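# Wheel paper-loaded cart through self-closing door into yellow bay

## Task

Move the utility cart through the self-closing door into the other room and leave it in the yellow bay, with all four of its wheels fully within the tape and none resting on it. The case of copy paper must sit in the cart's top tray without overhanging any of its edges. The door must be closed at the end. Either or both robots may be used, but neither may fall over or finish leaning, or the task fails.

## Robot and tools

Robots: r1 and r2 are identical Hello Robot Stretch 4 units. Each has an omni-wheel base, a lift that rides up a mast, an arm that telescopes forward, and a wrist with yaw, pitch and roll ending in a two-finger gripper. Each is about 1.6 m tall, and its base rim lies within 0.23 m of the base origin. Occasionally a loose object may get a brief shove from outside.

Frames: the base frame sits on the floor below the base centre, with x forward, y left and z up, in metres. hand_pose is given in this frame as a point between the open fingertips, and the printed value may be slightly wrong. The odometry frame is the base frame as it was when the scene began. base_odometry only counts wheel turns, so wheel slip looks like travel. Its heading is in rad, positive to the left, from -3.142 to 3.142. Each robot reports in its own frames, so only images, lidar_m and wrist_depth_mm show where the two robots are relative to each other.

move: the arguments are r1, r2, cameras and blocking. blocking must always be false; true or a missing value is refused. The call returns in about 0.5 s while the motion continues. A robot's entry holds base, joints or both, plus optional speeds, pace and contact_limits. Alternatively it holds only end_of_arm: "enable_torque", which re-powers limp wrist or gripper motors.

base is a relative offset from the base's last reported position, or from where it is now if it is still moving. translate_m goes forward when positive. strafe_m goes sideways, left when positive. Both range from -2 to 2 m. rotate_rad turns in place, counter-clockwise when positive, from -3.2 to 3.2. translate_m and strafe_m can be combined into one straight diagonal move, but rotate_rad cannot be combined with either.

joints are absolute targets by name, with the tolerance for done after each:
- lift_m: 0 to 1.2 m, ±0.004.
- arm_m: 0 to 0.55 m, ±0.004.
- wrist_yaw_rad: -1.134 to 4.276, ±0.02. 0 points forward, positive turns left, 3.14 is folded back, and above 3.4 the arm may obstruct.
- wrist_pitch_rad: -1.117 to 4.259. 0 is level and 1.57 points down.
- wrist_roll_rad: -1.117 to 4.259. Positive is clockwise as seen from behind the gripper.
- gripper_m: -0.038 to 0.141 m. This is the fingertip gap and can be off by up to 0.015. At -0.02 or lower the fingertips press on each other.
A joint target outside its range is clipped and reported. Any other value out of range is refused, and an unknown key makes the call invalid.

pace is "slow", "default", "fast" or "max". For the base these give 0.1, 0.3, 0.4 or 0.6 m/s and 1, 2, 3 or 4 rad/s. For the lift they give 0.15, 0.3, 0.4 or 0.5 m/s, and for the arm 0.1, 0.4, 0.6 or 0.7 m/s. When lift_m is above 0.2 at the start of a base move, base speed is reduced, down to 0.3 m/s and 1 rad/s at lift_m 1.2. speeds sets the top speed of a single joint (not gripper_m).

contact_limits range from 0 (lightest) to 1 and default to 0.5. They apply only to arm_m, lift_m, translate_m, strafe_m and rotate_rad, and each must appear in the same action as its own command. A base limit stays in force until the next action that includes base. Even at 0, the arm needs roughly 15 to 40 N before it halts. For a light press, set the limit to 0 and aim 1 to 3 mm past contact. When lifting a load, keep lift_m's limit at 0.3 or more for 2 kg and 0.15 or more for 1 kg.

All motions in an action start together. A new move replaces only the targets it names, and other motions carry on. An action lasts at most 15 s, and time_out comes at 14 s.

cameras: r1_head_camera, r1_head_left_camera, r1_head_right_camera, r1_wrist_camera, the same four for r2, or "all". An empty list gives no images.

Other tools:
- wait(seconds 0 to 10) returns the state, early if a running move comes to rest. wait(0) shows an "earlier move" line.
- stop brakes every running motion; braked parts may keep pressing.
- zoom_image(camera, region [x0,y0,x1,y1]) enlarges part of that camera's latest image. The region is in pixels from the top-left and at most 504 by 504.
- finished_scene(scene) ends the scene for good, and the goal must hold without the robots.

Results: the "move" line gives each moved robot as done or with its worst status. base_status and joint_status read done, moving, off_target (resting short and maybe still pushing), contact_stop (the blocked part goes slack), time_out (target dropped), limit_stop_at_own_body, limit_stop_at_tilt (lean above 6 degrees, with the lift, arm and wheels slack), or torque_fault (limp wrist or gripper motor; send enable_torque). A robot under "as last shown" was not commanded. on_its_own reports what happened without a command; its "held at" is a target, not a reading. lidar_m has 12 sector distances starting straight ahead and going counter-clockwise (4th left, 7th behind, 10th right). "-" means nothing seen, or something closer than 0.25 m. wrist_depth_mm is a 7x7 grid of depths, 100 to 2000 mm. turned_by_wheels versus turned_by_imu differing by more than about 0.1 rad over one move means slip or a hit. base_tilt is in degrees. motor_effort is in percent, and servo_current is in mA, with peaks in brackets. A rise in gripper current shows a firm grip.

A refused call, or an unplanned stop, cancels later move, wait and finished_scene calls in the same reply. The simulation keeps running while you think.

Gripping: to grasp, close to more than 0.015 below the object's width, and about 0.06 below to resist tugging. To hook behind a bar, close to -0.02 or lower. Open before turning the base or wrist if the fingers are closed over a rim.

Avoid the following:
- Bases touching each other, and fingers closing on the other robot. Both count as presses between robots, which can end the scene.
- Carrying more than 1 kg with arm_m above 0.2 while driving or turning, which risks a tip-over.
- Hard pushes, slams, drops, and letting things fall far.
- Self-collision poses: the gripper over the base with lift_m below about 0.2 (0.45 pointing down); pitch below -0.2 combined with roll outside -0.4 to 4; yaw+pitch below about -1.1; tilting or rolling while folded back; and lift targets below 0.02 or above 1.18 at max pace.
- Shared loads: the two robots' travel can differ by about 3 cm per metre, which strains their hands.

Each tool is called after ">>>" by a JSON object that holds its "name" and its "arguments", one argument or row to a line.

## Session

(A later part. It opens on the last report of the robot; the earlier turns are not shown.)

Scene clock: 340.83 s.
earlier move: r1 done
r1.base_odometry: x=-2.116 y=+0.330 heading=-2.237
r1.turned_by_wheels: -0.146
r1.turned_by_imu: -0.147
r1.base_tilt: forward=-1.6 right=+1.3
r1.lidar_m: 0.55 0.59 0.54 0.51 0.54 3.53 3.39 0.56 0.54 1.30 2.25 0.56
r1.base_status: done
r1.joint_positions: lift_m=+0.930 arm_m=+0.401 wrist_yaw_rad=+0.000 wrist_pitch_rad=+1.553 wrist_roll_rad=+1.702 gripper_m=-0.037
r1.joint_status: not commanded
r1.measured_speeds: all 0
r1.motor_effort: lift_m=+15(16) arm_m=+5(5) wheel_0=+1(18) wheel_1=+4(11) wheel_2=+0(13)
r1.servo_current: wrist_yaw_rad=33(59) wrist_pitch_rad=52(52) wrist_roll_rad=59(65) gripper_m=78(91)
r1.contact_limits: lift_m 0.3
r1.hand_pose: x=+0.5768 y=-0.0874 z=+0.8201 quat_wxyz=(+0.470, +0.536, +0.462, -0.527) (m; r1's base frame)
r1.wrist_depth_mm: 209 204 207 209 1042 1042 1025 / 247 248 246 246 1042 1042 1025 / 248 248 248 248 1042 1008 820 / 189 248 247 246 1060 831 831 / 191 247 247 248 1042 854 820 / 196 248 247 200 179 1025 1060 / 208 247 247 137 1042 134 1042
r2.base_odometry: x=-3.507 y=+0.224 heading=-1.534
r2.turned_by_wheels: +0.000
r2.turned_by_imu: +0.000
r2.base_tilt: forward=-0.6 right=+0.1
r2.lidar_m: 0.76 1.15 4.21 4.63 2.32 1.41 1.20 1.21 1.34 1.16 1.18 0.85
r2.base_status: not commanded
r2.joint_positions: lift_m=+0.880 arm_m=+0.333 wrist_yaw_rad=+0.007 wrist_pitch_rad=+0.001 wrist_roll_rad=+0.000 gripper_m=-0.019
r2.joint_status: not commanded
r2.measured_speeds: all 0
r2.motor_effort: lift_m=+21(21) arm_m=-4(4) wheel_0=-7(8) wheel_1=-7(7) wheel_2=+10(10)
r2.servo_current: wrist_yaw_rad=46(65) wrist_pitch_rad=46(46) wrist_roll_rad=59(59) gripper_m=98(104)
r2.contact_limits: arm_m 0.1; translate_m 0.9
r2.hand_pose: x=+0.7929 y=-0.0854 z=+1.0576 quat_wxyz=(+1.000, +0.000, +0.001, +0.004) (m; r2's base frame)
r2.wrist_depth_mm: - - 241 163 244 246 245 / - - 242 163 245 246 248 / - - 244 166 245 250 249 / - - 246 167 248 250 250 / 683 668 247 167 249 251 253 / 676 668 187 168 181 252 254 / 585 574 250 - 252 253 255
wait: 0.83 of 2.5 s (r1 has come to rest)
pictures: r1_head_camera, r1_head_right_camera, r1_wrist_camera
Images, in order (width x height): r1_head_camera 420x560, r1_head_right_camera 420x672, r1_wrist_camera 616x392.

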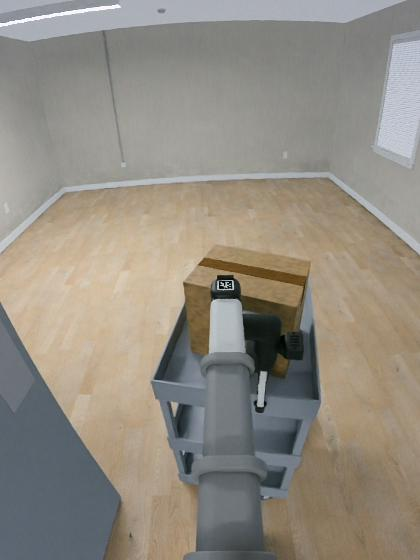

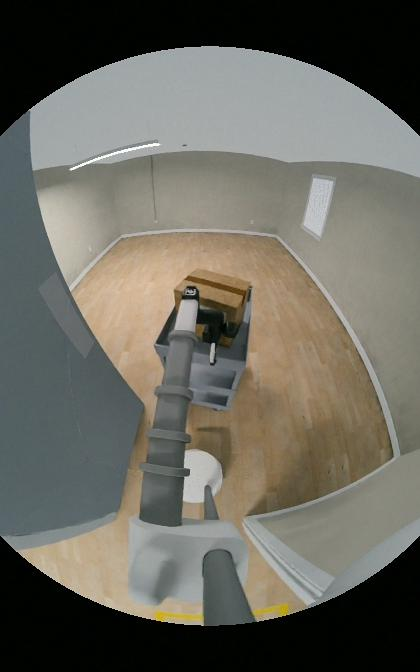

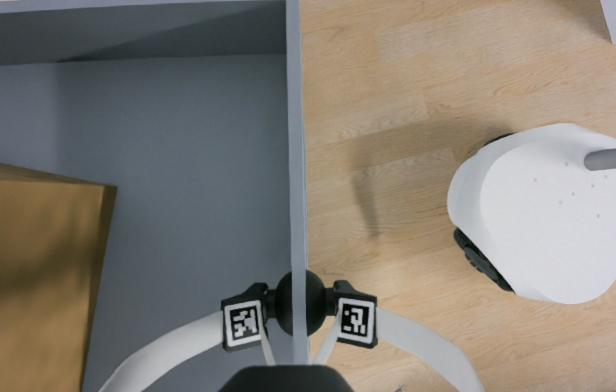

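>>> {"name": "move", "arguments": {
  "r1": {"base":{"translate_m":-0.8,"strafe_m":0.06},"pace":"slow"},
  "blocking": false
}}

>>> {"name": "wait", "arguments": {
  "seconds": 9.5,
  "cameras": ["r1_wrist_camera","r1_head_camera","r1_head_right_camera"]
}}

Scene clock: 349.87 s.
move: r1 moving
r1.base_odometry: x=-2.108 y=+0.339 heading=-2.238
r1.turned_by_wheels: -0.001
r1.turned_by_imu: -0.001
r1.base_tilt: forward=-1.6 right=+1.2
r1.lidar_m: 0.55 0.64 0.52 0.49 0.56 3.50 3.38 0.56 0.52 1.27 2.29 0.56
r1.base_status: translate_m moving; strafe_m moving
r1.joint_positions: lift_m=+0.930 arm_m=+0.401 wrist_yaw_rad=+0.000 wrist_pitch_rad=+1.551 wrist_roll_rad=+1.702 gripper_m=-0.037
r1.joint_status: not commanded
r1.measured_speeds: translate_m=-0.048 strafe_m=+0.004 rotate_rad=+0.000 lift_m=+0.000 arm_m=+0.000 wrist_yaw_rad=+0.000 wrist_pitch_rad=-0.015 wrist_roll_rad=+0.000
r1.motor_effort: lift_m=+15(16) arm_m=+4(5) wheel_0=-8(8) wheel_1=-5(5) wheel_2=+6(6)
r1.servo_current: wrist_yaw_rad=52(59) wrist_pitch_rad=39(52) wrist_roll_rad=52(59) gripper_m=72(78)
r1.contact_limits: lift_m 0.3
r1.hand_pose: x=+0.5775 y=-0.0874 z=+0.8201 quat_wxyz=(+0.471, +0.537, +0.462, -0.527) (m; r1's base frame)
r1.wrist_depth_mm: 203 206 208 209 1060 1025 1025 / 250 249 248 247 1008 1025 1008 / 250 248 247 248 1042 1042 820 / 191 250 247 247 1025 842 809 / 196 248 250 248 1025 891 820 / 206 249 185 198 181 1025 1042 / 214 153 248 178 1042 1042 1025
r2: as last shown
r2.lidar_m: 0.72 1.16 4.17 4.63 2.32 1.41 1.23 1.23 1.34 1.16 1.18 0.86
r2.motor_effort: lift_m=+21(21) arm_m=-4(4) wheel_0=-6(7) wheel_1=-7(8) wheel_2=+9(9)
r2.servo_current: wrist_yaw_rad=65(65) wrist_pitch_rad=33(39) wrist_roll_rad=59(59) gripper_m=104(104)
r2.contact_limits: arm_m 0.1; translate_m 0.9
r2.wrist_depth_mm: - - 241 163 244 246 247 / - - 242 164 244 246 247 / - - 244 166 247 248 249 / - - 245 167 248 249 251 / 676 676 247 167 249 251 252 / 683 668 187 169 181 252 254 / 585 574 250 - 253 255 256
pictures: none

Scene clock: 358.67 s.
earlier move: r1 done
r1.base_odometry: x=-1.574 y=+0.921 heading=-2.239
r1.turned_by_wheels: -0.001
r1.turned_by_imu: -0.007
r1.base_tilt: forward=-1.6 right=+1.3
r1.lidar_m: 0.56 0.71 0.53 0.82 2.45 2.70 2.55 2.63 2.45 1.37 0.52 0.57
r1.base_status: done
r1.joint_positions: lift_m=+0.930 arm_m=+0.401 wrist_yaw_rad=+0.002 wrist_pitch_rad=+1.543 wrist_roll_rad=+1.702 gripper_m=-0.037
r1.joint_status: not commanded
r1.measured_speeds: all 0
r1.motor_effort: lift_m=+16(16) arm_m=-4(5) wheel_0=-12(16) wheel_1=-6(9) wheel_2=-1(13)
r1.servo_current: wrist_yaw_rad=59(85) wrist_pitch_rad=52(98) wrist_roll_rad=52(78) gripper_m=72(78)
r1.contact_limits: lift_m 0.3
r1.hand_pose: x=+0.5803 y=-0.0874 z=+0.8202 quat_wxyz=(+0.473, +0.539, +0.460, -0.524) (m; r1's base frame)
r1.wrist_depth_mm: 181 251 250 249 866 1025 991 / 200 251 250 248 1042 1008 1008 / 209 251 250 250 1025 1025 809 / 220 252 250 249 1025 866 820 / 234 251 250 249 1025 931 820 / 247 252 184 185 178 1025 1025 / 253 149 250 179 1042 1008 1008
r2.base_odometry: x=-3.507 y=+0.224 heading=-1.534
r2.turned_by_wheels: +0.000
r2.turned_by_imu: +0.001
r2.base_tilt: forward=-0.6 right=+0.1
r2.lidar_m: 0.74 3.53 4.19 4.63 2.31 1.39 1.23 1.23 1.33 1.16 1.14 0.84
r2.base_status: not commanded
r2.joint_positions: lift_m=+0.880 arm_m=+0.333 wrist_yaw_rad=+0.007 wrist_pitch_rad=+0.001 wrist_roll_rad=+0.000 gripper_m=-0.019
r2.joint_status: not commanded
r2.measured_speeds: all 0
r2.motor_effort: lift_m=+21(21) arm_m=-4(4) wheel_0=-7(8) wheel_1=-7(8) wheel_2=+9(10)
r2.servo_current: wrist_yaw_rad=46(72) wrist_pitch_rad=39(52) wrist_roll_rad=59(65) gripper_m=104(104)
r2.contact_limits: arm_m 0.1; translate_m 0.9
r2.hand_pose: x=+0.7929 y=-0.0854 z=+1.0576 quat_wxyz=(+1.000, +0.000, +0.001, +0.004) (m; r2's base frame)
r2.wrist_depth_mm: - - 240 163 244 245 246 / - - 242 164 245 246 247 / - - 243 166 248 248 249 / - - 245 167 248 249 251 / - - 248 168 250 250 252 / - - 187 169 181 252 253 / - - 249 - 252 254 256
wait: 8.80 of 9.5 s (r1 has come to rest)
pictures: r1_head_camera, r1_head_right_camera, r1_wrist_camera
Images, in order (width x height): r1_head_camera 420x560, r1_head_right_camera 420x672, r1_wrist_camera 616x392.

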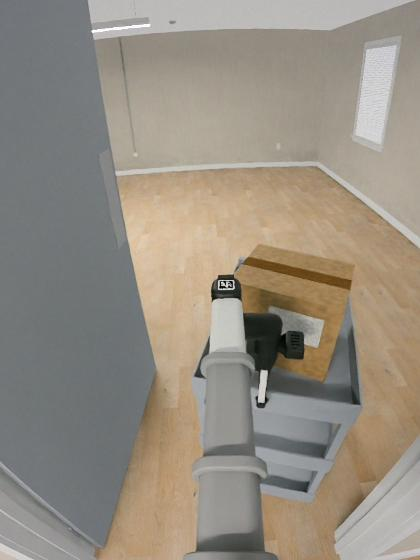

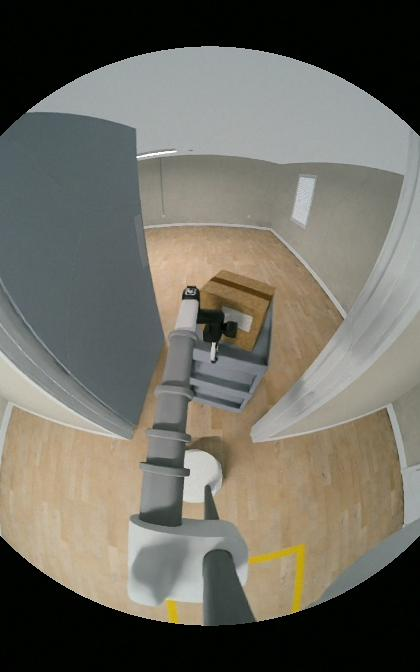

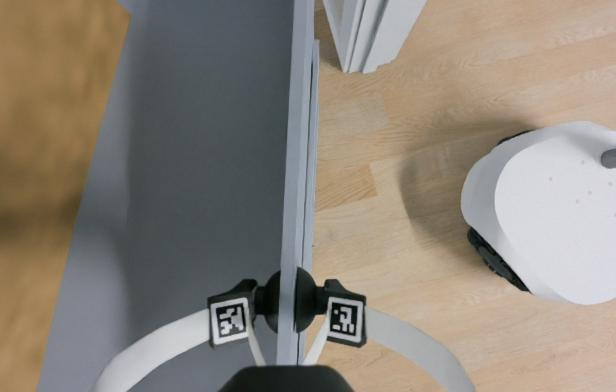

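>>> {"name": "move", "arguments": {
  "r1": {"base":{"translate_m":-0.35,"strafe_m":0.085},"pace":"slow"},
  "blocking": false
}}

>>> {"name": "wait", "arguments": {
  "seconds": 5,
  "cameras": ["r1_wrist_camera","r1_head_camera","r1_head_right_camera"]
}}

Scene clock: 386.33 s.
move: r1 moving
r1.base_odometry: x=-1.564 y=+0.929 heading=-2.240
r1.turned_by_wheels: -0.001
r1.turned_by_imu: -0.002
r1.base_tilt: forward=-1.6 right=+1.3
r1.lidar_m: 0.58 0.73 0.58 0.83 2.43 2.68 2.54 2.61 2.46 1.42 0.53 0.55
r1.base_status: translate_m moving; strafe_m moving
r1.joint_positions: lift_m=+0.930 arm_m=+0.401 wrist_yaw_rad=+0.002 wrist_pitch_rad=+1.543 wrist_roll_rad=+1.702 gripper_m=-0.037
r1.joint_status: not commanded
r1.measured_speeds: translate_m=-0.048 strafe_m=+0.011 rotate_rad=+0.002 lift_m=+0.000 arm_m=+0.000 wrist_yaw_rad=+0.000 wrist_pitch_rad=-0.002 wrist_roll_rad=+0.000
r1.motor_effort: lift_m=+16(16) arm_m=-4(4) wheel_0=-14(16) wheel_1=-8(8) wheel_2=+4(4)
r1.servo_current: wrist_yaw_rad=59(65) wrist_pitch_rad=52(59) wrist_roll_rad=39(59) gripper_m=72(72)
r1.contact_limits: lift_m 0.3
r1.hand_pose: x=+0.5803 y=-0.0874 z=+0.8202 quat_wxyz=(+0.473, +0.539, +0.460, -0.524) (m; r1's base frame)
r1.wrist_depth_mm: 187 251 250 249 809 1008 991 / 202 252 249 248 1025 1008 1025 / 210 252 250 248 1025 1025 820 / 230 252 250 1042 1025 891 798 / 247 253 250 1025 1025 960 820 / 252 252 196 181 1042 1025 831 / 255 149 249 179 161 1008 1008
r2: as last shown
r2.turned_by_imu: +0.000
r2.lidar_m: 0.73 3.53 4.21 4.63 2.31 1.41 1.22 1.24 1.35 1.16 1.17 0.86
r2.motor_effort: lift_m=+21(21) arm_m=-4(4) wheel_0=-7(7) wheel_1=-7(7) wheel_2=+9(9)
r2.servo_current: wrist_yaw_rad=59(65) wrist_pitch_rad=39(46) wrist_roll_rad=39(52) gripper_m=98(104)
r2.contact_limits: arm_m 0.1; translate_m 0.9
r2.wrist_depth_mm: - - 241 163 244 245 247 / - - 243 164 245 247 248 / - - 243 166 246 248 250 / - - 246 167 248 249 251 / - - 246 167 250 251 253 / - - 187 169 181 252 255 / - - 249 - 252 255 256
pictures: none

Scene clock: 390.70 s.
earlier move: r1 done
r1.base_odometry: x=-1.290 y=+1.142 heading=-2.240
r1.turned_by_wheels: +0.000
r1.turned_by_imu: -0.004
r1.base_tilt: forward=-1.6 right=+1.2
r1.lidar_m: 0.57 0.66 0.78 1.84 2.33 2.35 2.19 2.26 2.58 2.44 0.89 0.56
r1.base_status: done
r1.joint_positions: lift_m=+0.930 arm_m=+0.401 wrist_yaw_rad=+0.002 wrist_pitch_rad=+1.544 wrist_roll_rad=+1.702 gripper_m=-0.037
r1.joint_status: not commanded
r1.measured_speeds: all 0
r1.motor_effort: lift_m=+16(16) arm_m=-4(4) wheel_0=-11(18) wheel_1=-6(9) wheel_2=-1(6)
r1.servo_current: wrist_yaw_rad=46(65) wrist_pitch_rad=39(72) wrist_roll_rad=52(65) gripper_m=72(78)
r1.contact_limits: lift_m 0.3
r1.hand_pose: x=+0.5798 y=-0.0874 z=+0.8202 quat_wxyz=(+0.473, +0.538, +0.460, -0.524) (m; r1's base frame)
r1.wrist_depth_mm: 216 252 251 249 1025 1025 991 / 229 251 249 248 1042 1008 991 / 240 251 250 248 1025 1025 809 / 253 253 249 249 1008 854 809 / 252 252 250 249 1042 931 809 / 253 252 185 185 179 1025 1008 / 253 150 250 179 1042 1042 1025
r2.base_odometry: x=-3.507 y=+0.224 heading=-1.534
r2.turned_by_wheels: +0.000
r2.turned_by_imu: +0.001
r2.base_tilt: forward=-0.7 right=+0.1
r2.lidar_m: 0.74 3.52 4.20 4.64 2.32 1.43 1.20 1.23 1.37 1.16 1.19 0.83
r2.base_status: not commanded
r2.joint_positions: lift_m=+0.880 arm_m=+0.333 wrist_yaw_rad=+0.007 wrist_pitch_rad=+0.001 wrist_roll_rad=+0.000 gripper_m=-0.019
r2.joint_status: not commanded
r2.measured_speeds: all 0
r2.motor_effort: lift_m=+21(21) arm_m=-4(4) wheel_0=-7(8) wheel_1=-7(7) wheel_2=+9(10)
r2.servo_current: wrist_yaw_rad=52(72) wrist_pitch_rad=39(46) wrist_roll_rad=52(59) gripper_m=91(104)
r2.contact_limits: arm_m 0.1; translate_m 0.9
r2.hand_pose: x=+0.7929 y=-0.0854 z=+1.0576 quat_wxyz=(+1.000, +0.000, +0.001, +0.004) (m; r2's base frame)
r2.wrist_depth_mm: - - 241 163 243 244 246 / - - 242 164 245 247 248 / - - 244 166 247 248 250 / - - 245 167 249 249 251 / - - 246 168 249 252 252 / - - 187 168 181 253 254 / - - 248 - 252 254 256
wait: 4.37 of 5 s (r1 has come to rest)
pictures: r1_head_camera, r1_head_right_camera, r1_wrist_camera
Images, in order (width x height): r1_head_camera 420x560, r1_head_right_camera 420x672, r1_wrist_camera 616x392.

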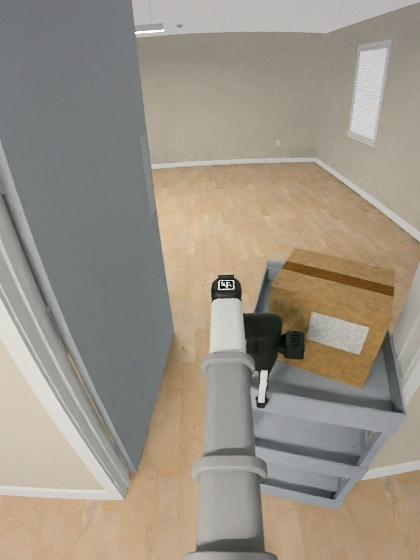

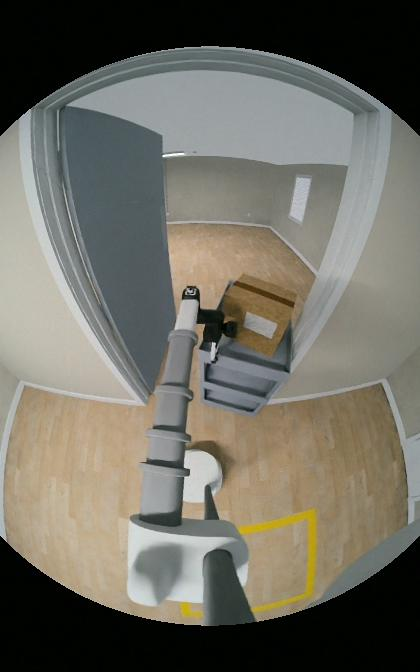

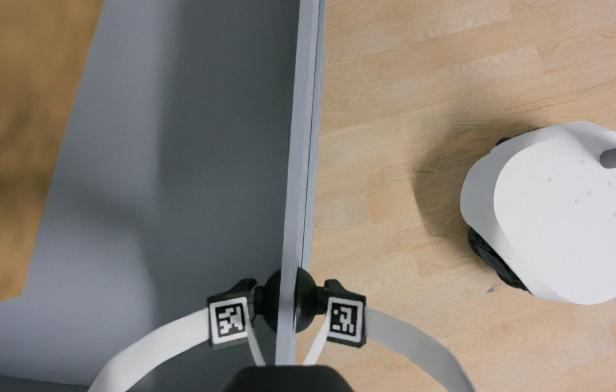

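>>> {"name": "move", "arguments": {
  "r1": {"base":{"translate_m":-0.4,"strafe_m":0.1},"pace":"slow"},
  "blocking": false
}}

>>> {"name": "wait", "arguments": {
  "seconds": 5.5,
  "cameras": ["r1_wrist_camera","r1_head_camera","r1_head_right_camera"]
}}

Scene clock: 403.20 s.
move: r1 moving
r1.base_odometry: x=-1.280 y=+1.150 heading=-2.242
r1.turned_by_wheels: -0.002
r1.turned_by_imu: -0.002
r1.base_tilt: forward=-1.6 right=+1.3
r1.lidar_m: 0.56 0.70 0.80 1.87 2.33 2.34 2.16 2.26 2.58 2.44 0.94 0.58
r1.base_status: translate_m moving; strafe_m moving
r1.joint_positions: lift_m=+0.930 arm_m=+0.401 wrist_yaw_rad=+0.002 wrist_pitch_rad=+1.543 wrist_roll_rad=+1.702 gripper_m=-0.037
r1.joint_status: not commanded
r1.measured_speeds: translate_m=-0.048 strafe_m=+0.012 rotate_rad=+0.000 lift_m=+0.000 arm_m=+0.000 wrist_yaw_rad=+0.000 wrist_pitch_rad=-0.018 wrist_roll_rad=+0.000
r1.motor_effort: lift_m=+15(16) arm_m=-4(4) wheel_0=-15(16) wheel_1=-9(9) wheel_2=+3(5)
r1.servo_current: wrist_yaw_rad=46(65) wrist_pitch_rad=52(52) wrist_roll_rad=52(65) gripper_m=72(72)
r1.contact_limits: lift_m 0.3
r1.hand_pose: x=+0.5800 y=-0.0874 z=+0.8202 quat_wxyz=(+0.473, +0.539, +0.460, -0.524) (m; r1's base frame)
r1.wrist_depth_mm: 217 251 250 249 1025 1025 1008 / 229 252 249 249 1025 1025 1025 / 248 253 250 249 1008 991 831 / 252 253 249 249 1008 904 798 / 254 252 249 249 1042 931 809 / 254 251 195 185 1025 1025 820 / 254 148 250 179 169 1008 1025
r2: as last shown
r2.turned_by_imu: +0.000
r2.base_tilt: forward=-0.6 right=+0.1
r2.lidar_m: 0.75 3.54 4.20 4.62 2.33 1.40 1.23 1.23 1.33 1.17 1.19 0.87
r2.motor_effort: lift_m=+21(21) arm_m=-4(4) wheel_0=-7(7) wheel_1=-7(7) wheel_2=+9(9)
r2.servo_current: wrist_yaw_rad=59(65) wrist_pitch_rad=39(46) wrist_roll_rad=46(59) gripper_m=91(98)
r2.contact_limits: arm_m 0.1; translate_m 0.9
r2.wrist_depth_mm: - - 241 163 244 245 247 / - - 242 164 245 246 248 / - - 244 166 247 248 250 / - - 245 167 249 250 250 / - - 246 168 248 251 252 / - - 187 169 181 252 252 / - - 249 - 252 254 254
pictures: none

Scene clock: 408.07 s.
earlier move: r1 done
r1.base_odometry: x=-0.964 y=+1.394 heading=-2.242
r1.turned_by_wheels: +0.000
r1.turned_by_imu: -0.004
r1.base_tilt: forward=-1.6 right=+1.3
r1.lidar_m: 0.57 1.01 1.30 2.15 2.19 1.94 1.78 1.86 2.47 2.55 1.49 0.59
r1.base_status: done
r1.joint_positions: lift_m=+0.930 arm_m=+0.401 wrist_yaw_rad=+0.002 wrist_pitch_rad=+1.547 wrist_roll_rad=+1.702 gripper_m=-0.037
r1.joint_status: not commanded
r1.measured_speeds: all 0
r1.motor_effort: lift_m=+16(16) arm_m=-4(4) wheel_0=-12(18) wheel_1=-4(9) wheel_2=-2(5)
r1.servo_current: wrist_yaw_rad=33(72) wrist_pitch_rad=39(65) wrist_roll_rad=39(65) gripper_m=65(78)
r1.contact_limits: lift_m 0.3
r1.hand_pose: x=+0.5791 y=-0.0874 z=+0.8201 quat_wxyz=(+0.472, +0.538, +0.461, -0.525) (m; r1's base frame)
r1.wrist_depth_mm: 252 252 252 1060 1042 1042 1025 / 252 252 251 1008 1042 1008 1008 / 253 253 251 1025 1008 1042 831 / 254 251 251 1025 1042 878 820 / 253 251 251 249 1025 878 820 / 254 252 184 186 1042 1025 820 / - 140 1042 179 1025 1025 1025
r2.base_odometry: x=-3.507 y=+0.224 heading=-1.534
r2.turned_by_wheels: +0.000
r2.turned_by_imu: +0.001
r2.base_tilt: forward=-0.6 right=+0.1
r2.lidar_m: 0.72 3.53 4.21 4.63 2.31 1.40 1.20 1.22 1.36 1.18 1.18 0.84
r2.base_status: not commanded
r2.joint_positions: lift_m=+0.880 arm_m=+0.333 wrist_yaw_rad=+0.007 wrist_pitch_rad=+0.001 wrist_roll_rad=+0.000 gripper_m=-0.019
r2.joint_status: not commanded
r2.measured_speeds: all 0
r2.motor_effort: lift_m=+21(21) arm_m=-4(4) wheel_0=-7(8) wheel_1=-7(7) wheel_2=+9(10)
r2.servo_current: wrist_yaw_rad=52(72) wrist_pitch_rad=39(52) wrist_roll_rad=39(59) gripper_m=98(104)
r2.contact_limits: arm_m 0.1; translate_m 0.9
r2.hand_pose: x=+0.7929 y=-0.0854 z=+1.0576 quat_wxyz=(+1.000, +0.000, +0.001, +0.004) (m; r2's base frame)
r2.wrist_depth_mm: - - 241 163 243 246 246 / - - 243 163 245 246 248 / - - 243 166 247 249 248 / - - 244 167 248 250 250 / - - 246 168 249 250 252 / - - 187 169 181 252 253 / - - 248 - 253 254 256
wait: 4.87 of 5.5 s (r1 has come to rest)
pictures: r1_head_camera, r1_head_right_camera, r1_wrist_camera
Images, in order (width x height): r1_head_camera 420x560, r1_head_right_camera 420x672, r1_wrist_camera 616x392.

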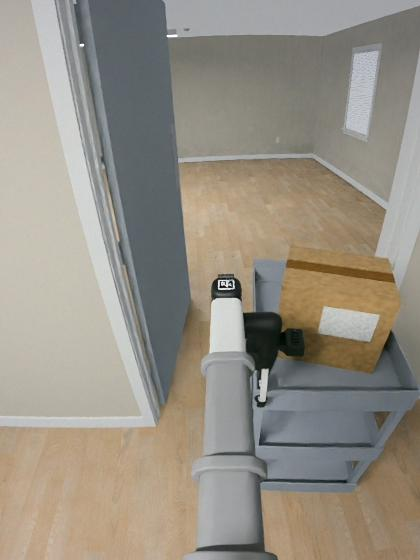

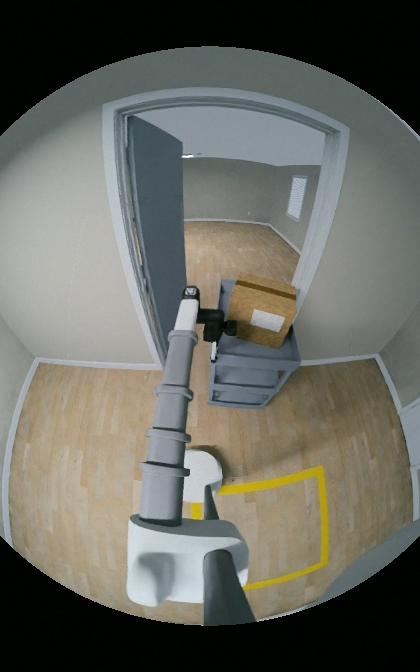

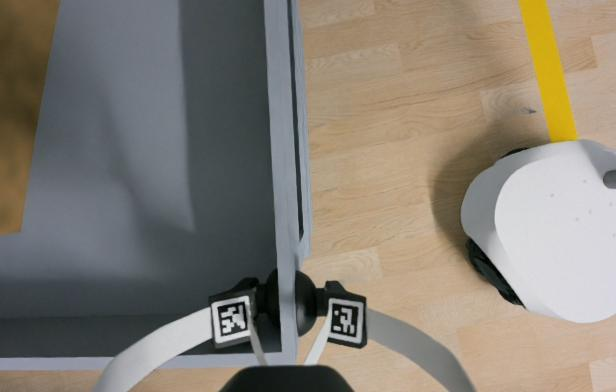

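>>> {"name": "move", "arguments": {
  "r1": {"base":{"translate_m":-0.45},"pace":"slow"},
  "blocking": false
}}

>>> {"name": "wait", "arguments": {
  "seconds": 6
}}

>>> {"name": "move", "arguments": {
  "r1": {"base":{"translate_m":-0.55,"strafe_m":-0.22},"joints":{"arm_m":0.2},"speeds":{"arm_m":0.05},"contact_limits":{"arm_m":0.8},"pace":"slow"},
  "blocking": false
}}

>>> {"name": "wait", "arguments": {
  "seconds": 4.8
}}

>>> {"name": "wait", "arguments": {
  "seconds": 3.5,
  "cameras": ["r1_wrist_camera","r1_head_camera","r1_head_right_camera","r1_head_left_camera"]
}}

Scene clock: 425.53 s.
move: r1 moving
r1.base_odometry: x=-0.956 y=+1.403 heading=-2.243
r1.turned_by_wheels: -0.001
r1.turned_by_imu: -0.001
r1.base_tilt: forward=-1.5 right=+1.3
r1.lidar_m: 0.58 1.03 1.31 2.14 2.20 1.93 1.77 1.86 2.41 2.56 1.49 0.61
r1.base_status: translate_m moving
r1.joint_positions: lift_m=+0.930 arm_m=+0.401 wrist_yaw_rad=+0.002 wrist_pitch_rad=+1.545 wrist_roll_rad=+1.702 gripper_m=-0.037
r1.joint_status: not commanded
r1.measured_speeds: translate_m=-0.048 strafe_m=+0.001 rotate_rad=+0.000 lift_m=+0.000 arm_m=+0.000 wrist_yaw_rad=+0.000 wrist_pitch_rad=-0.008 wrist_roll_rad=+0.000
r1.motor_effort: lift_m=+16(16) arm_m=-4(4) wheel_0=-13(14) wheel_1=-7(8) wheel_2=+6(6)
r1.servo_current: wrist_yaw_rad=46(65) wrist_pitch_rad=39(52) wrist_roll_rad=52(59) gripper_m=65(78)
r1.contact_limits: lift_m 0.3
r1.hand_pose: x=+0.5797 y=-0.0874 z=+0.8202 quat_wxyz=(+0.473, +0.538, +0.461, -0.524) (m; r1's base frame)
r1.wrist_depth_mm: 252 251 249 1008 1042 1008 1008 / 252 251 250 1042 1025 1008 1025 / 253 252 250 1042 1025 1025 831 / 253 251 250 1042 1042 904 820 / 253 252 249 1025 1025 904 798 / 252 251 183 183 1025 1025 809 / - 138 1060 179 171 1025 1025
r2: as last shown
r2.turned_by_imu: +0.000
r2.lidar_m: 0.72 3.54 4.16 4.61 2.28 1.40 1.22 1.22 1.34 1.17 1.17 0.82
r2.motor_effort: lift_m=+21(21) arm_m=-4(4) wheel_0=-7(7) wheel_1=-7(7) wheel_2=+9(9)
r2.servo_current: wrist_yaw_rad=59(59) wrist_pitch_rad=39(46) wrist_roll_rad=39(59) gripper_m=98(98)
r2.contact_limits: arm_m 0.1; translate_m 0.9
r2.wrist_depth_mm: - - 241 163 243 246 246 / - - 242 164 246 247 247 / - - 244 166 246 247 248 / - - 246 167 248 250 252 / - - 246 168 249 251 251 / - - 187 168 181 253 254 / - - 249 - 253 254 256
pictures: none

Scene clock: 430.80 s.
earlier move: r1 done
r1.base_odometry: x=-0.684 y=+1.746 heading=-2.241
r1.turned_by_wheels: +0.001
r1.turned_by_imu: +0.004
r1.base_tilt: forward=-1.6 right=+1.3
r1.lidar_m: 0.56 1.43 1.91 2.12 2.10 1.46 1.35 1.41 1.86 2.56 2.20 0.58
r1.base_status: done
r1.joint_positions: lift_m=+0.930 arm_m=+0.401 wrist_yaw_rad=+0.002 wrist_pitch_rad=+1.544 wrist_roll_rad=+1.700 gripper_m=-0.037
r1.joint_status: not commanded
r1.measured_speeds: all 0
r1.motor_effort: lift_m=+16(16) arm_m=-4(4) wheel_0=+0(14) wheel_1=-1(8) wheel_2=+6(12)
r1.servo_current: wrist_yaw_rad=46(72) wrist_pitch_rad=46(59) wrist_roll_rad=52(72) gripper_m=65(78)
r1.contact_limits: lift_m 0.3
r1.hand_pose: x=+0.5798 y=-0.0874 z=+0.8202 quat_wxyz=(+0.473, +0.538, +0.461, -0.524) (m; r1's base frame)
r1.wrist_depth_mm: 250 248 243 1025 1008 1008 1025 / 251 250 247 1025 1025 1042 1025 / 251 251 248 1042 1025 1008 820 / 252 250 249 1025 1042 878 820 / 253 249 249 1008 1025 878 809 / 252 251 204 193 180 1042 809 / 253 151 174 177 1025 1008 1025
r2.base_odometry: x=-3.507 y=+0.224 heading=-1.534
r2.turned_by_wheels: +0.000
r2.turned_by_imu: +0.001
r2.base_tilt: forward=-0.6 right=+0.1
r2.lidar_m: 0.74 3.53 4.20 4.64 2.33 1.42 1.20 1.23 1.33 1.17 1.17 0.86
r2.base_status: not commanded
r2.joint_positions: lift_m=+0.880 arm_m=+0.333 wrist_yaw_rad=+0.007 wrist_pitch_rad=+0.001 wrist_roll_rad=+0.000 gripper_m=-0.019
r2.joint_status: not commanded
r2.measured_speeds: all 0
r2.motor_effort: lift_m=+21(21) arm_m=-4(4) wheel_0=-7(8) wheel_1=-7(7) wheel_2=+9(10)
r2.servo_current: wrist_yaw_rad=52(65) wrist_pitch_rad=39(46) wrist_roll_rad=46(59) gripper_m=91(104)
r2.contact_limits: arm_m 0.1; translate_m 0.9
r2.hand_pose: x=+0.7929 y=-0.0854 z=+1.0576 quat_wxyz=(+1.000, +0.000, +0.001, +0.004) (m; r2's base frame)
r2.wrist_depth_mm: - - 240 163 244 245 246 / - - 243 164 245 247 248 / - - 244 165 247 248 249 / - - 246 167 248 250 251 / - - 247 168 250 250 253 / - - 187 168 180 253 254 / - - 250 - 253 254 255
wait: 5.27 of 6 s (r1 has come to rest)
pictures: none

Scene clock: 431.30 s.
move: r1 moving
r1.base_odometry: x=-0.680 y=+1.759 heading=-2.240
r1.turned_by_wheels: +0.001
r1.turned_by_imu: +0.001
r1.base_tilt: forward=-1.6 right=+1.3
r1.lidar_m: 0.54 1.43 1.92 2.12 2.10 1.44 1.33 1.38 1.82 2.58 2.19 0.59
r1.base_status: translate_m moving; strafe_m moving
r1.joint_positions: lift_m=+0.930 arm_m=+0.379 wrist_yaw_rad=+0.003 wrist_pitch_rad=+1.540 wrist_roll_rad=+1.700 gripper_m=-0.037
r1.joint_status: arm_m moving
r1.measured_speeds: translate_m=-0.050 strafe_m=-0.020 rotate_rad=+0.000 lift_m=+0.000 arm_m=-0.051 wrist_yaw_rad=+0.000 wrist_pitch_rad=+0.000 wrist_roll_rad=+0.000
r1.motor_effort: lift_m=+16(16) arm_m=-9(11) wheel_0=-1(2) wheel_1=-5(6) wheel_2=+14(15)
r1.servo_current: wrist_yaw_rad=46(65) wrist_pitch_rad=65(65) wrist_roll_rad=39(59) gripper_m=65(78)
r1.contact_limits: arm_m 0.8; lift_m 0.3
r1.hand_pose: x=+0.5594 y=-0.0874 z=+0.8202 quat_wxyz=(+0.475, +0.539, +0.460, -0.522) (m; r1's base frame)
r1.wrist_depth_mm: 252 251 224 1025 1025 1008 1008 / 253 249 237 1025 1008 1025 1025 / 253 250 249 1060 1025 1025 820 / 253 251 250 1042 1025 842 788 / 253 251 250 1042 1025 878 809 / 254 251 200 189 1008 1025 809 / 254 150 175 178 173 1025 1008
r2: as last shown
r2.turned_by_imu: +0.000
r2.base_tilt: forward=-0.6 right=+0.0
r2.lidar_m: 0.75 3.53 4.19 4.63 2.31 1.39 1.23 1.24 1.34 1.18 1.17 0.87
r2.motor_effort: lift_m=+21(21) arm_m=-3(4) wheel_0=-7(7) wheel_1=-7(7) wheel_2=+9(9)
r2.servo_current: wrist_yaw_rad=52(65) wrist_pitch_rad=39(46) wrist_roll_rad=39(59) gripper_m=98(104)
r2.contact_limits: arm_m 0.1; translate_m 0.9
r2.wrist_depth_mm: - - 242 163 244 245 246 / - - 243 164 245 247 248 / - - 244 166 246 247 249 / - - 244 167 248 251 250 / - - 247 168 250 250 253 / - - 187 169 181 253 254 / - - 248 - 252 254 254
pictures: none

Scene clock: 436.10 s.
earlier move: r1 moving
r1.base_odometry: x=-0.546 y=+2.210 heading=-2.241
r1.turned_by_wheels: +0.000
r1.turned_by_imu: +0.001
r1.base_tilt: forward=-1.6 right=+1.3
r1.lidar_m: 0.36 0.58 2.41 2.25 1.41 0.97 0.89 0.94 1.22 2.43 2.50 0.41
r1.base_status: translate_m moving; strafe_m moving
r1.joint_positions: lift_m=+0.930 arm_m=+0.200 wrist_yaw_rad=+0.003 wrist_pitch_rad=+1.544 wrist_roll_rad=+1.699 gripper_m=-0.037
r1.joint_status: all done
r1.measured_speeds: translate_m=-0.093 strafe_m=-0.038 rotate_rad=+0.004 lift_m=+0.000 arm_m=+0.000 wrist_yaw_rad=+0.000 wrist_pitch_rad=+0.000 wrist_roll_rad=+0.000
r1.motor_effort: lift_m=+16(16) arm_m=-4(11) wheel_0=+0(6) wheel_1=-3(7) wheel_2=+9(15)
r1.servo_current: wrist_yaw_rad=52(78) wrist_pitch_rad=39(65) wrist_roll_rad=33(72) gripper_m=65(78)
r1.contact_limits: arm_m 0.8; lift_m 0.3
r1.hand_pose: x=+0.3788 y=-0.0874 z=+0.8202 quat_wxyz=(+0.474, +0.537, +0.462, -0.523) (m; r1's base frame)
r1.wrist_depth_mm: 473 1042 1025 1025 1042 1025 1008 / 213 1025 1042 1042 1025 1025 1025 / 250 229 1025 1025 1025 1025 1025 / 251 229 247 1025 1025 820 809 / 251 250 203 473 842 809 820 / 249 250 202 204 177 809 1025 / 252 157 179 151 1025 148 1025
r2.base_odometry: x=-3.507 y=+0.224 heading=-1.534
r2.turned_by_wheels: +0.000
r2.turned_by_imu: +0.001
r2.base_tilt: forward=-0.6 right=+0.1
r2.lidar_m: 0.74 3.54 4.19 4.60 2.31 1.39 1.21 1.24 1.31 1.18 1.17 0.84
r2.base_status: not commanded
r2.joint_positions: lift_m=+0.880 arm_m=+0.333 wrist_yaw_rad=+0.007 wrist_pitch_rad=+0.001 wrist_roll_rad=+0.000 gripper_m=-0.019
r2.joint_status: not commanded
r2.measured_speeds: all 0
r2.motor_effort: lift_m=+21(21) arm_m=-4(4) wheel_0=-7(7) wheel_1=-7(7) wheel_2=+9(10)
r2.servo_current: wrist_yaw_rad=52(72) wrist_pitch_rad=39(46) wrist_roll_rad=46(65) gripper_m=85(104)
r2.contact_limits: arm_m 0.1; translate_m 0.9
r2.hand_pose: x=+0.7929 y=-0.0854 z=+1.0576 quat_wxyz=(+1.000, +0.000, +0.001, +0.004) (m; r2's base frame)
r2.wrist_depth_mm: - - 241 163 242 246 246 / - - 242 163 244 247 248 / - - 244 166 246 248 249 / - - 246 167 249 250 251 / - - 247 168 249 250 252 / - - 187 168 181 253 254 / - - 249 - 253 254 255
wait: 4.80 s; no rest
pictures: none

Scene clock: 437.93 s.
earlier move: r1 done
r1.base_odometry: x=-0.515 y=+2.314 heading=-2.241
r1.turned_by_wheels: +0.000
r1.turned_by_imu: +0.000
r1.base_tilt: forward=-1.5 right=+1.3
r1.lidar_m: 0.36 0.54 2.46 2.30 1.26 0.86 0.80 0.81 1.10 2.39 2.48 0.42
r1.base_status: done
r1.joint_positions: lift_m=+0.930 arm_m=+0.200 wrist_yaw_rad=+0.003 wrist_pitch_rad=+1.548 wrist_roll_rad=+1.698 gripper_m=-0.037
r1.joint_status: all done
r1.measured_speeds: all 0
r1.motor_effort: lift_m=+16(16) arm_m=-4(11) wheel_0=+0(6) wheel_1=-3(7) wheel_2=+6(15)
r1.servo_current: wrist_yaw_rad=33(78) wrist_pitch_rad=39(65) wrist_roll_rad=26(72) gripper_m=72(78)
r1.contact_limits: arm_m 0.8; lift_m 0.3
r1.hand_pose: x=+0.3778 y=-0.0874 z=+0.8201 quat_wxyz=(+0.473, +0.536, +0.462, -0.524) (m; r1's base frame)
r1.wrist_depth_mm: 1060 1042 1025 1025 1025 1025 1008 / 504 1042 1042 1042 1042 1008 1025 / 211 554 1025 1042 1025 1025 991 / 250 206 - 1025 991 820 831 / 249 249 208 484 831 809 809 / 251 250 198 203 177 809 1025 / 251 160 180 150 1060 148 1025
r2.base_odometry: x=-3.507 y=+0.224 heading=-1.534
r2.turned_by_wheels: +0.000
r2.turned_by_imu: +0.000
r2.base_tilt: forward=-0.7 right=+0.1
r2.lidar_m: 0.75 3.53 4.19 4.63 2.30 1.42 1.20 1.23 1.35 1.19 1.18 0.87
r2.base_status: not commanded
r2.joint_positions: lift_m=+0.880 arm_m=+0.333 wrist_yaw_rad=+0.007 wrist_pitch_rad=+0.001 wrist_roll_rad=+0.000 gripper_m=-0.019
r2.joint_status: not commanded
r2.measured_speeds: all 0
r2.motor_effort: lift_m=+21(21) arm_m=-4(4) wheel_0=-7(7) wheel_1=-7(7) wheel_2=+9(10)
r2.servo_current: wrist_yaw_rad=59(72) wrist_pitch_rad=46(52) wrist_roll_rad=39(65) gripper_m=98(104)
r2.contact_limits: arm_m 0.1; translate_m 0.9
r2.hand_pose: x=+0.7929 y=-0.0854 z=+1.0576 quat_wxyz=(+1.000, +0.000, +0.001, +0.004) (m; r2's base frame)
r2.wrist_depth_mm: - - 240 163 244 246 246 / - - 242 164 245 247 248 / - - 244 166 246 248 250 / - - 245 168 249 250 251 / - - 247 168 250 251 253 / - - 187 169 181 253 254 / - - 248 - 252 254 255
wait: 1.83 of 3.5 s (r1 has come to rest)
pictures: r1_head_camera, r1_head_left_camera, r1_head_right_camera, r1_wrist_camera
Images, in order (width x height): r1_head_camera 420x560, r1_head_left_camera 420x672, r1_head_right_camera 420x672, r1_wrist_camera 616x392.

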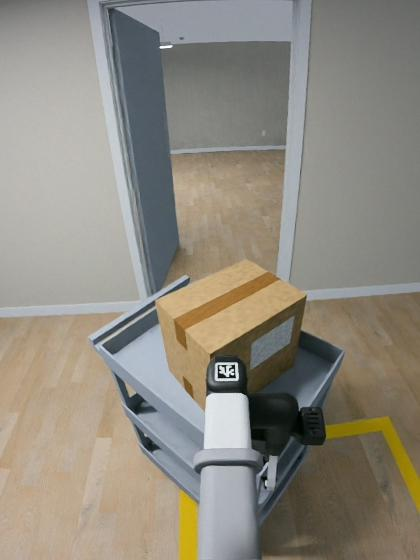

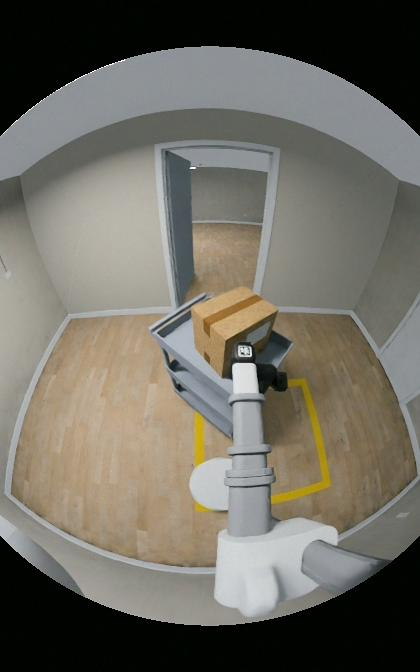

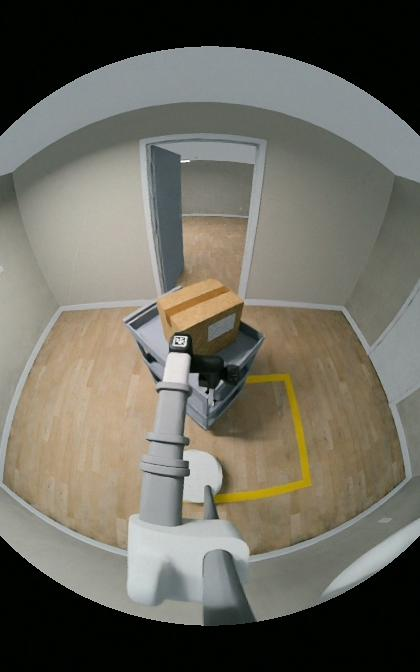

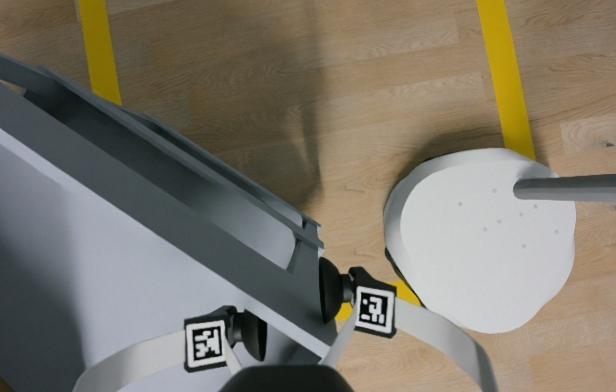

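>>> {"name": "move", "arguments": {
  "r1": {"base":{"translate_m":-0.42,"strafe_m":-0.44},"pace":"slow"},
  "blocking": false
}}

>>> {"name": "wait", "arguments": {
  "seconds": 8,
  "cameras": ["r1_wrist_camera","r1_head_camera","r1_head_right_camera","r1_head_left_camera"]
}}

Scene clock: 451.27 s.
move: r1 moving
r1.base_odometry: x=-0.517 y=+2.326 heading=-2.239
r1.turned_by_wheels: +0.001
r1.turned_by_imu: +0.001
r1.base_tilt: forward=-1.6 right=+1.3
r1.lidar_m: 0.36 0.54 2.46 2.29 1.23 0.82 0.78 0.79 1.09 2.39 2.46 0.47
r1.base_status: translate_m moving; strafe_m moving
r1.joint_positions: lift_m=+0.930 arm_m=+0.200 wrist_yaw_rad=+0.003 wrist_pitch_rad=+1.545 wrist_roll_rad=+1.698 gripper_m=-0.037
r1.joint_status: not commanded
r1.measured_speeds: translate_m=-0.035 strafe_m=-0.036 rotate_rad=-0.001 lift_m=+0.000 arm_m=+0.000 wrist_yaw_rad=+0.002 wrist_pitch_rad=-0.008 wrist_roll_rad=-0.001
r1.motor_effort: lift_m=+16(16) arm_m=-4(5) wheel_0=+11(11) wheel_1=-6(7) wheel_2=+13(13)
r1.servo_current: wrist_yaw_rad=46(72) wrist_pitch_rad=46(46) wrist_roll_rad=46(59) gripper_m=65(72)
r1.contact_limits: arm_m 0.8; lift_m 0.3
r1.hand_pose: x=+0.3787 y=-0.0874 z=+0.8202 quat_wxyz=(+0.474, +0.537, +0.462, -0.523) (m; r1's base frame)
r1.wrist_depth_mm: 1042 1042 1025 1025 1008 1025 1025 / 517 1060 1042 1025 1008 1008 1025 / 216 - 1042 1042 1025 1025 1008 / 252 216 - 1025 1042 809 809 / 250 250 217 521 866 809 809 / 252 251 196 200 178 831 1042 / 252 157 176 177 1025 1025 1042
r2: as last shown
r2.base_tilt: forward=-0.6 right=+0.0
r2.lidar_m: 0.75 3.53 4.19 4.62 2.30 1.42 1.22 1.22 1.35 1.15 1.18 0.84
r2.motor_effort: lift_m=+21(21) arm_m=-4(4) wheel_0=-7(7) wheel_1=-7(7) wheel_2=+9(9)
r2.servo_current: wrist_yaw_rad=59(65) wrist_pitch_rad=39(46) wrist_roll_rad=46(59) gripper_m=98(98)
r2.contact_limits: arm_m 0.1; translate_m 0.9
r2.wrist_depth_mm: - - 241 163 245 245 248 / - - 242 163 244 246 248 / - - 244 166 246 248 249 / - - 244 167 247 249 251 / - - 246 168 250 250 252 / - - 187 168 181 252 254 / - - 250 - 252 254 256
pictures: none

Scene clock: 458.10 s.
earlier move: r1 done
r1.base_odometry: x=-0.600 y=+2.916 heading=-2.239
r1.turned_by_wheels: +0.001
r1.turned_by_imu: +0.005
r1.base_tilt: forward=-1.6 right=+1.3
r1.lidar_m: 0.32 0.34 0.46 1.96 0.55 0.38 0.34 0.36 0.50 1.22 2.07 2.56
r1.base_status: done
r1.joint_positions: lift_m=+0.930 arm_m=+0.200 wrist_yaw_rad=+0.010 wrist_pitch_rad=+1.550 wrist_roll_rad=+1.684 gripper_m=-0.037
r1.joint_status: not commanded
r1.measured_speeds: all 0
r1.motor_effort: lift_m=+16(16) arm_m=+3(5) wheel_0=+16(21) wheel_1=+3(7) wheel_2=+8(14)
r1.servo_current: wrist_yaw_rad=72(85) wrist_pitch_rad=39(52) wrist_roll_rad=85(111) gripper_m=65(78)
r1.contact_limits: arm_m 0.8; lift_m 0.3
r1.hand_pose: x=+0.3777 y=-0.0874 z=+0.8201 quat_wxyz=(+0.478, +0.531, +0.469, -0.520) (m; r1's base frame)
r1.wrist_depth_mm: 1025 1025 1025 1042 1042 1025 1042 / 1042 1042 1042 1025 1060 1025 1025 / 1042 1042 1008 1025 1025 1025 1042 / 1042 1042 1042 1042 878 820 831 / 1042 - - 200 820 831 820 / 209 216 210 190 175 820 1042 / 253 252 178 250 1025 1025 1042
r2.base_odometry: x=-3.507 y=+0.224 heading=-1.534
r2.turned_by_wheels: +0.000
r2.turned_by_imu: +0.001
r2.base_tilt: forward=-0.6 right=+0.1
r2.lidar_m: 0.73 3.53 4.21 4.63 2.31 1.43 1.22 1.23 1.36 1.17 1.18 0.84
r2.base_status: not commanded
r2.joint_positions: lift_m=+0.880 arm_m=+0.333 wrist_yaw_rad=+0.007 wrist_pitch_rad=+0.001 wrist_roll_rad=+0.000 gripper_m=-0.019
r2.joint_status: not commanded
r2.measured_speeds: all 0
r2.motor_effort: lift_m=+21(21) arm_m=-4(4) wheel_0=-7(8) wheel_1=-7(7) wheel_2=+9(10)
r2.servo_current: wrist_yaw_rad=46(65) wrist_pitch_rad=39(46) wrist_roll_rad=46(65) gripper_m=98(104)
r2.contact_limits: arm_m 0.1; translate_m 0.9
r2.hand_pose: x=+0.7929 y=-0.0854 z=+1.0576 quat_wxyz=(+1.000, +0.000, +0.001, +0.004) (m; r2's base frame)
r2.wrist_depth_mm: - - 240 163 243 246 247 / - - 243 164 245 247 248 / - - 243 166 246 248 249 / - - 244 167 249 250 251 / - - 246 167 250 252 253 / - - 187 169 181 252 254 / - - 249 - 253 253 255
wait: 6.83 of 8 s (r1 has come to rest)
pictures: r1_head_camera, r1_head_left_camera, r1_head_right_camera, r1_wrist_camera
Images, in order (width x height): r1_head_camera 420x560, r1_head_left_camera 420x672, r1_head_right_camera 420x672, r1_wrist_camera 616x392.

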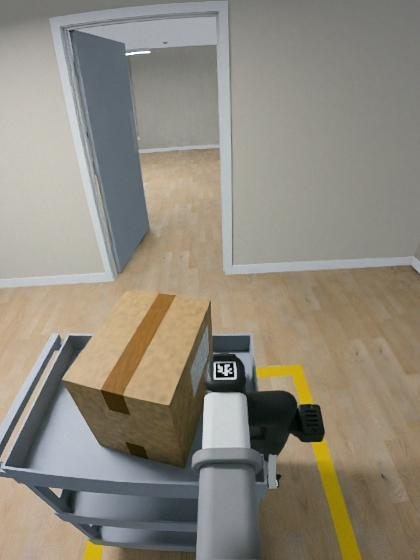

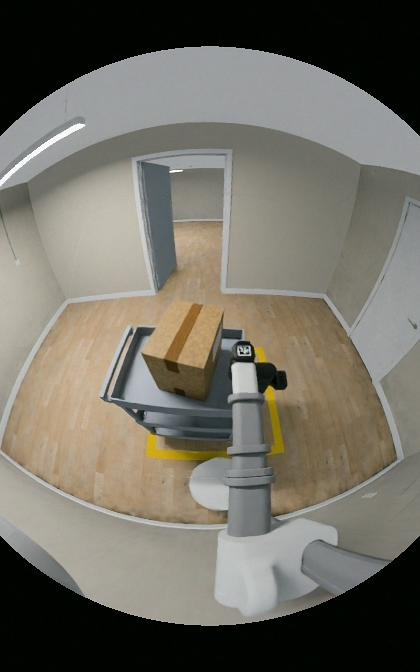

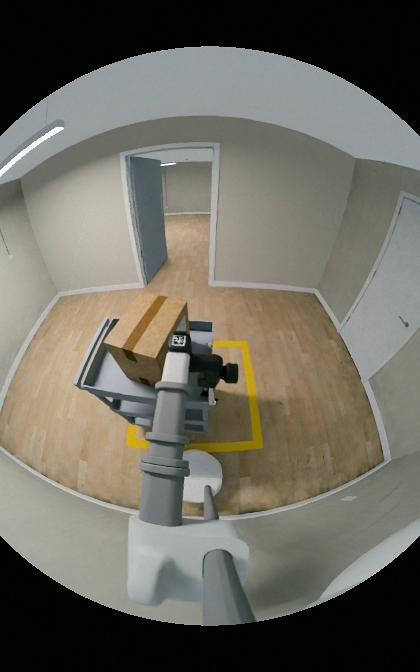

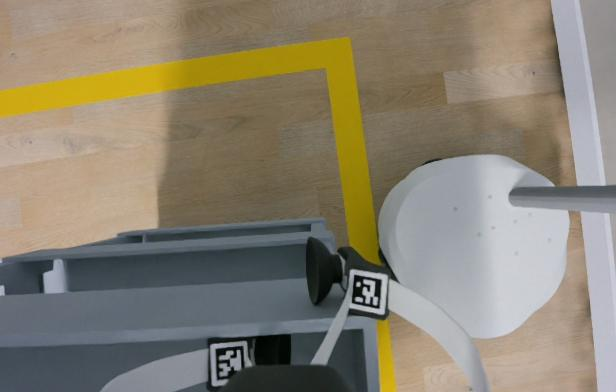

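>>> {"name": "move", "arguments": {
  "r1": {"base":{"translate_m":0.09,"strafe_m":-0.25},"pace":"slow"},
  "blocking": false
}}

>>> {"name": "wait", "arguments": {
  "seconds": 4.5,
  "cameras": ["r1_wrist_camera","r1_head_camera","r1_head_right_camera","r1_head_left_camera"]
}}

Scene clock: 470.13 s.
move: r1 moving
r1.base_odometry: x=-0.612 y=+2.920 heading=-2.237
r1.turned_by_wheels: +0.002
r1.turned_by_imu: +0.002
r1.base_tilt: forward=-1.6 right=+1.3
r1.lidar_m: 0.30 0.35 0.44 1.92 0.55 0.38 0.35 0.35 0.50 1.21 2.05 2.55
r1.base_status: translate_m moving; strafe_m moving
r1.joint_positions: lift_m=+0.930 arm_m=+0.200 wrist_yaw_rad=+0.010 wrist_pitch_rad=+1.550 wrist_roll_rad=+1.684 gripper_m=-0.037
r1.joint_status: not commanded
r1.measured_speeds: translate_m=+0.017 strafe_m=-0.046 rotate_rad=+0.000 lift_m=+0.000 arm_m=+0.000 wrist_yaw_rad=+0.000 wrist_pitch_rad=+0.000 wrist_roll_rad=-0.003
r1.motor_effort: lift_m=+16(16) arm_m=+4(4) wheel_0=+21(24) wheel_1=+0(4) wheel_2=+4(7)
r1.servo_current: wrist_yaw_rad=72(72) wrist_pitch_rad=46(46) wrist_roll_rad=85(104) gripper_m=65(72)
r1.contact_limits: arm_m 0.8; lift_m 0.3
r1.hand_pose: x=+0.3777 y=-0.0874 z=+0.8201 quat_wxyz=(+0.478, +0.531, +0.469, -0.520) (m; r1's base frame)
r1.wrist_depth_mm: 1042 1042 1042 1025 1042 1025 1025 / 1060 1060 1042 1042 1042 1042 1025 / 1042 1042 1042 1042 1042 1025 1025 / 1060 1060 1042 1025 854 831 820 / 1025 - - 200 820 820 831 / 213 207 211 186 175 820 1042 / 252 252 178 250 1025 1025 1042
r2: as last shown
r2.turned_by_imu: +0.000
r2.base_tilt: forward=-0.6 right=+0.0
r2.lidar_m: 0.71 3.53 4.22 4.61 2.36 1.42 1.23 1.21 1.33 1.17 1.18 0.86
r2.motor_effort: lift_m=+21(21) arm_m=-4(4) wheel_0=-7(7) wheel_1=-7(7) wheel_2=+9(10)
r2.servo_current: wrist_yaw_rad=52(65) wrist_pitch_rad=39(46) wrist_roll_rad=46(59) gripper_m=98(98)
r2.contact_limits: arm_m 0.1; translate_m 0.9
r2.wrist_depth_mm: - - 241 163 243 245 246 / - - 242 163 246 247 248 / - - 244 166 248 248 250 / - - 246 167 248 251 251 / - - 247 168 250 250 253 / - - 188 169 181 253 254 / - - 249 - 251 254 256
pictures: none

Scene clock: 473.57 s.
earlier move: r1 done
r1.base_odometry: x=-0.852 y=+3.000 heading=-2.238
r1.turned_by_wheels: -0.001
r1.turned_by_imu: +0.005
r1.base_tilt: forward=-1.6 right=+1.3
r1.lidar_m: 0.26 0.27 0.34 2.21 0.65 0.45 0.41 0.44 0.64 1.47 1.80 0.31
r1.base_status: done
r1.joint_positions: lift_m=+0.931 arm_m=+0.200 wrist_yaw_rad=+0.010 wrist_pitch_rad=+1.568 wrist_roll_rad=+1.682 gripper_m=-0.037
r1.joint_status: not commanded
r1.measured_speeds: all 0
r1.on_its_own: wrist_roll_rad is at rest, and its servo_current (111 mA) is outside its rest range (0 to 104 mA)
r1.motor_effort: lift_m=+11(16) arm_m=+1(4) wheel_0=+8(24) wheel_1=+4(5) wheel_2=-6(7)
r1.servo_current: wrist_yaw_rad=72(85) wrist_pitch_rad=98(104) wrist_roll_rad=111(117) gripper_m=52(72)
r1.contact_limits: arm_m 0.8; lift_m 0.3
r1.hand_pose: x=+0.3725 y=-0.0874 z=+0.8205 quat_wxyz=(+0.475, +0.525, +0.473, -0.524) (m; r1's base frame)
r1.wrist_depth_mm: 1025 1025 1042 1042 1042 1060 1060 / 1025 1060 1025 1042 1042 1060 1042 / 1042 1025 1025 1042 1060 1060 1060 / 1025 1025 1025 1042 831 842 854 / 1025 1025 1025 208 188 831 1042 / 1025 - 228 206 174 152 1060 / 229 192 180 179 253 1042 1060
r2.base_odometry: x=-3.507 y=+0.224 heading=-1.534
r2.turned_by_wheels: +0.000
r2.turned_by_imu: +0.000
r2.base_tilt: forward=-0.7 right=+0.1
r2.lidar_m: 0.74 3.53 4.19 4.63 2.31 1.41 1.20 1.22 1.34 1.17 1.17 0.83
r2.base_status: not commanded
r2.joint_positions: lift_m=+0.880 arm_m=+0.333 wrist_yaw_rad=+0.007 wrist_pitch_rad=+0.001 wrist_roll_rad=+0.000 gripper_m=-0.019
r2.joint_status: not commanded
r2.measured_speeds: all 0
r2.motor_effort: lift_m=+21(21) arm_m=-4(4) wheel_0=-7(7) wheel_1=-7(7) wheel_2=+9(10)
r2.servo_current: wrist_yaw_rad=52(65) wrist_pitch_rad=46(46) wrist_roll_rad=52(59) gripper_m=91(104)
r2.contact_limits: arm_m 0.1; translate_m 0.9
r2.hand_pose: x=+0.7929 y=-0.0854 z=+1.0576 quat_wxyz=(+1.000, +0.000, +0.001, +0.004) (m; r2's base frame)
r2.wrist_depth_mm: - - 241 163 244 246 247 / - - 243 164 245 247 248 / - - 244 166 246 247 249 / - - 245 167 249 249 251 / - - 247 168 250 251 251 / - - 187 169 181 252 254 / - - 249 - 252 254 254
wait: 3.43 of 4.5 s (r1 has come to rest)
pictures: r1_head_camera, r1_head_left_camera, r1_head_right_camera, r1_wrist_camera
Images, in order (width x height): r1_head_camera 420x560, r1_head_left_camera 420x672, r1_head_right_camera 420x672, r1_wrist_camera 616x392.

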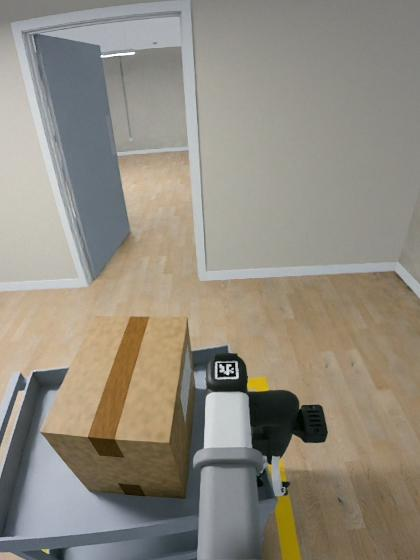

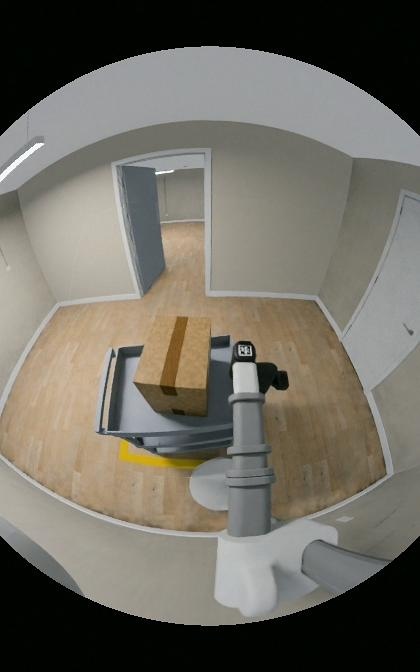

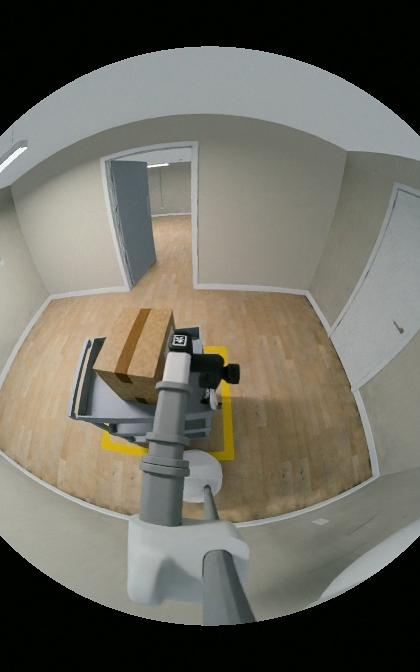

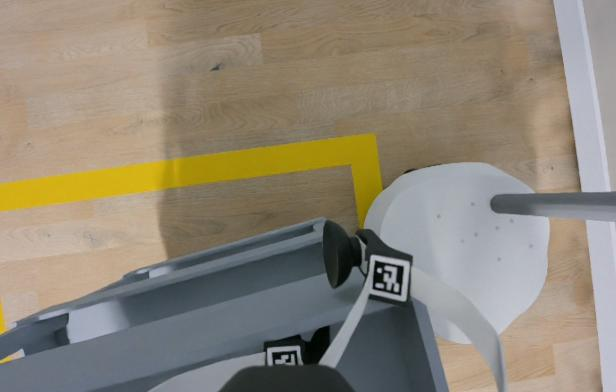

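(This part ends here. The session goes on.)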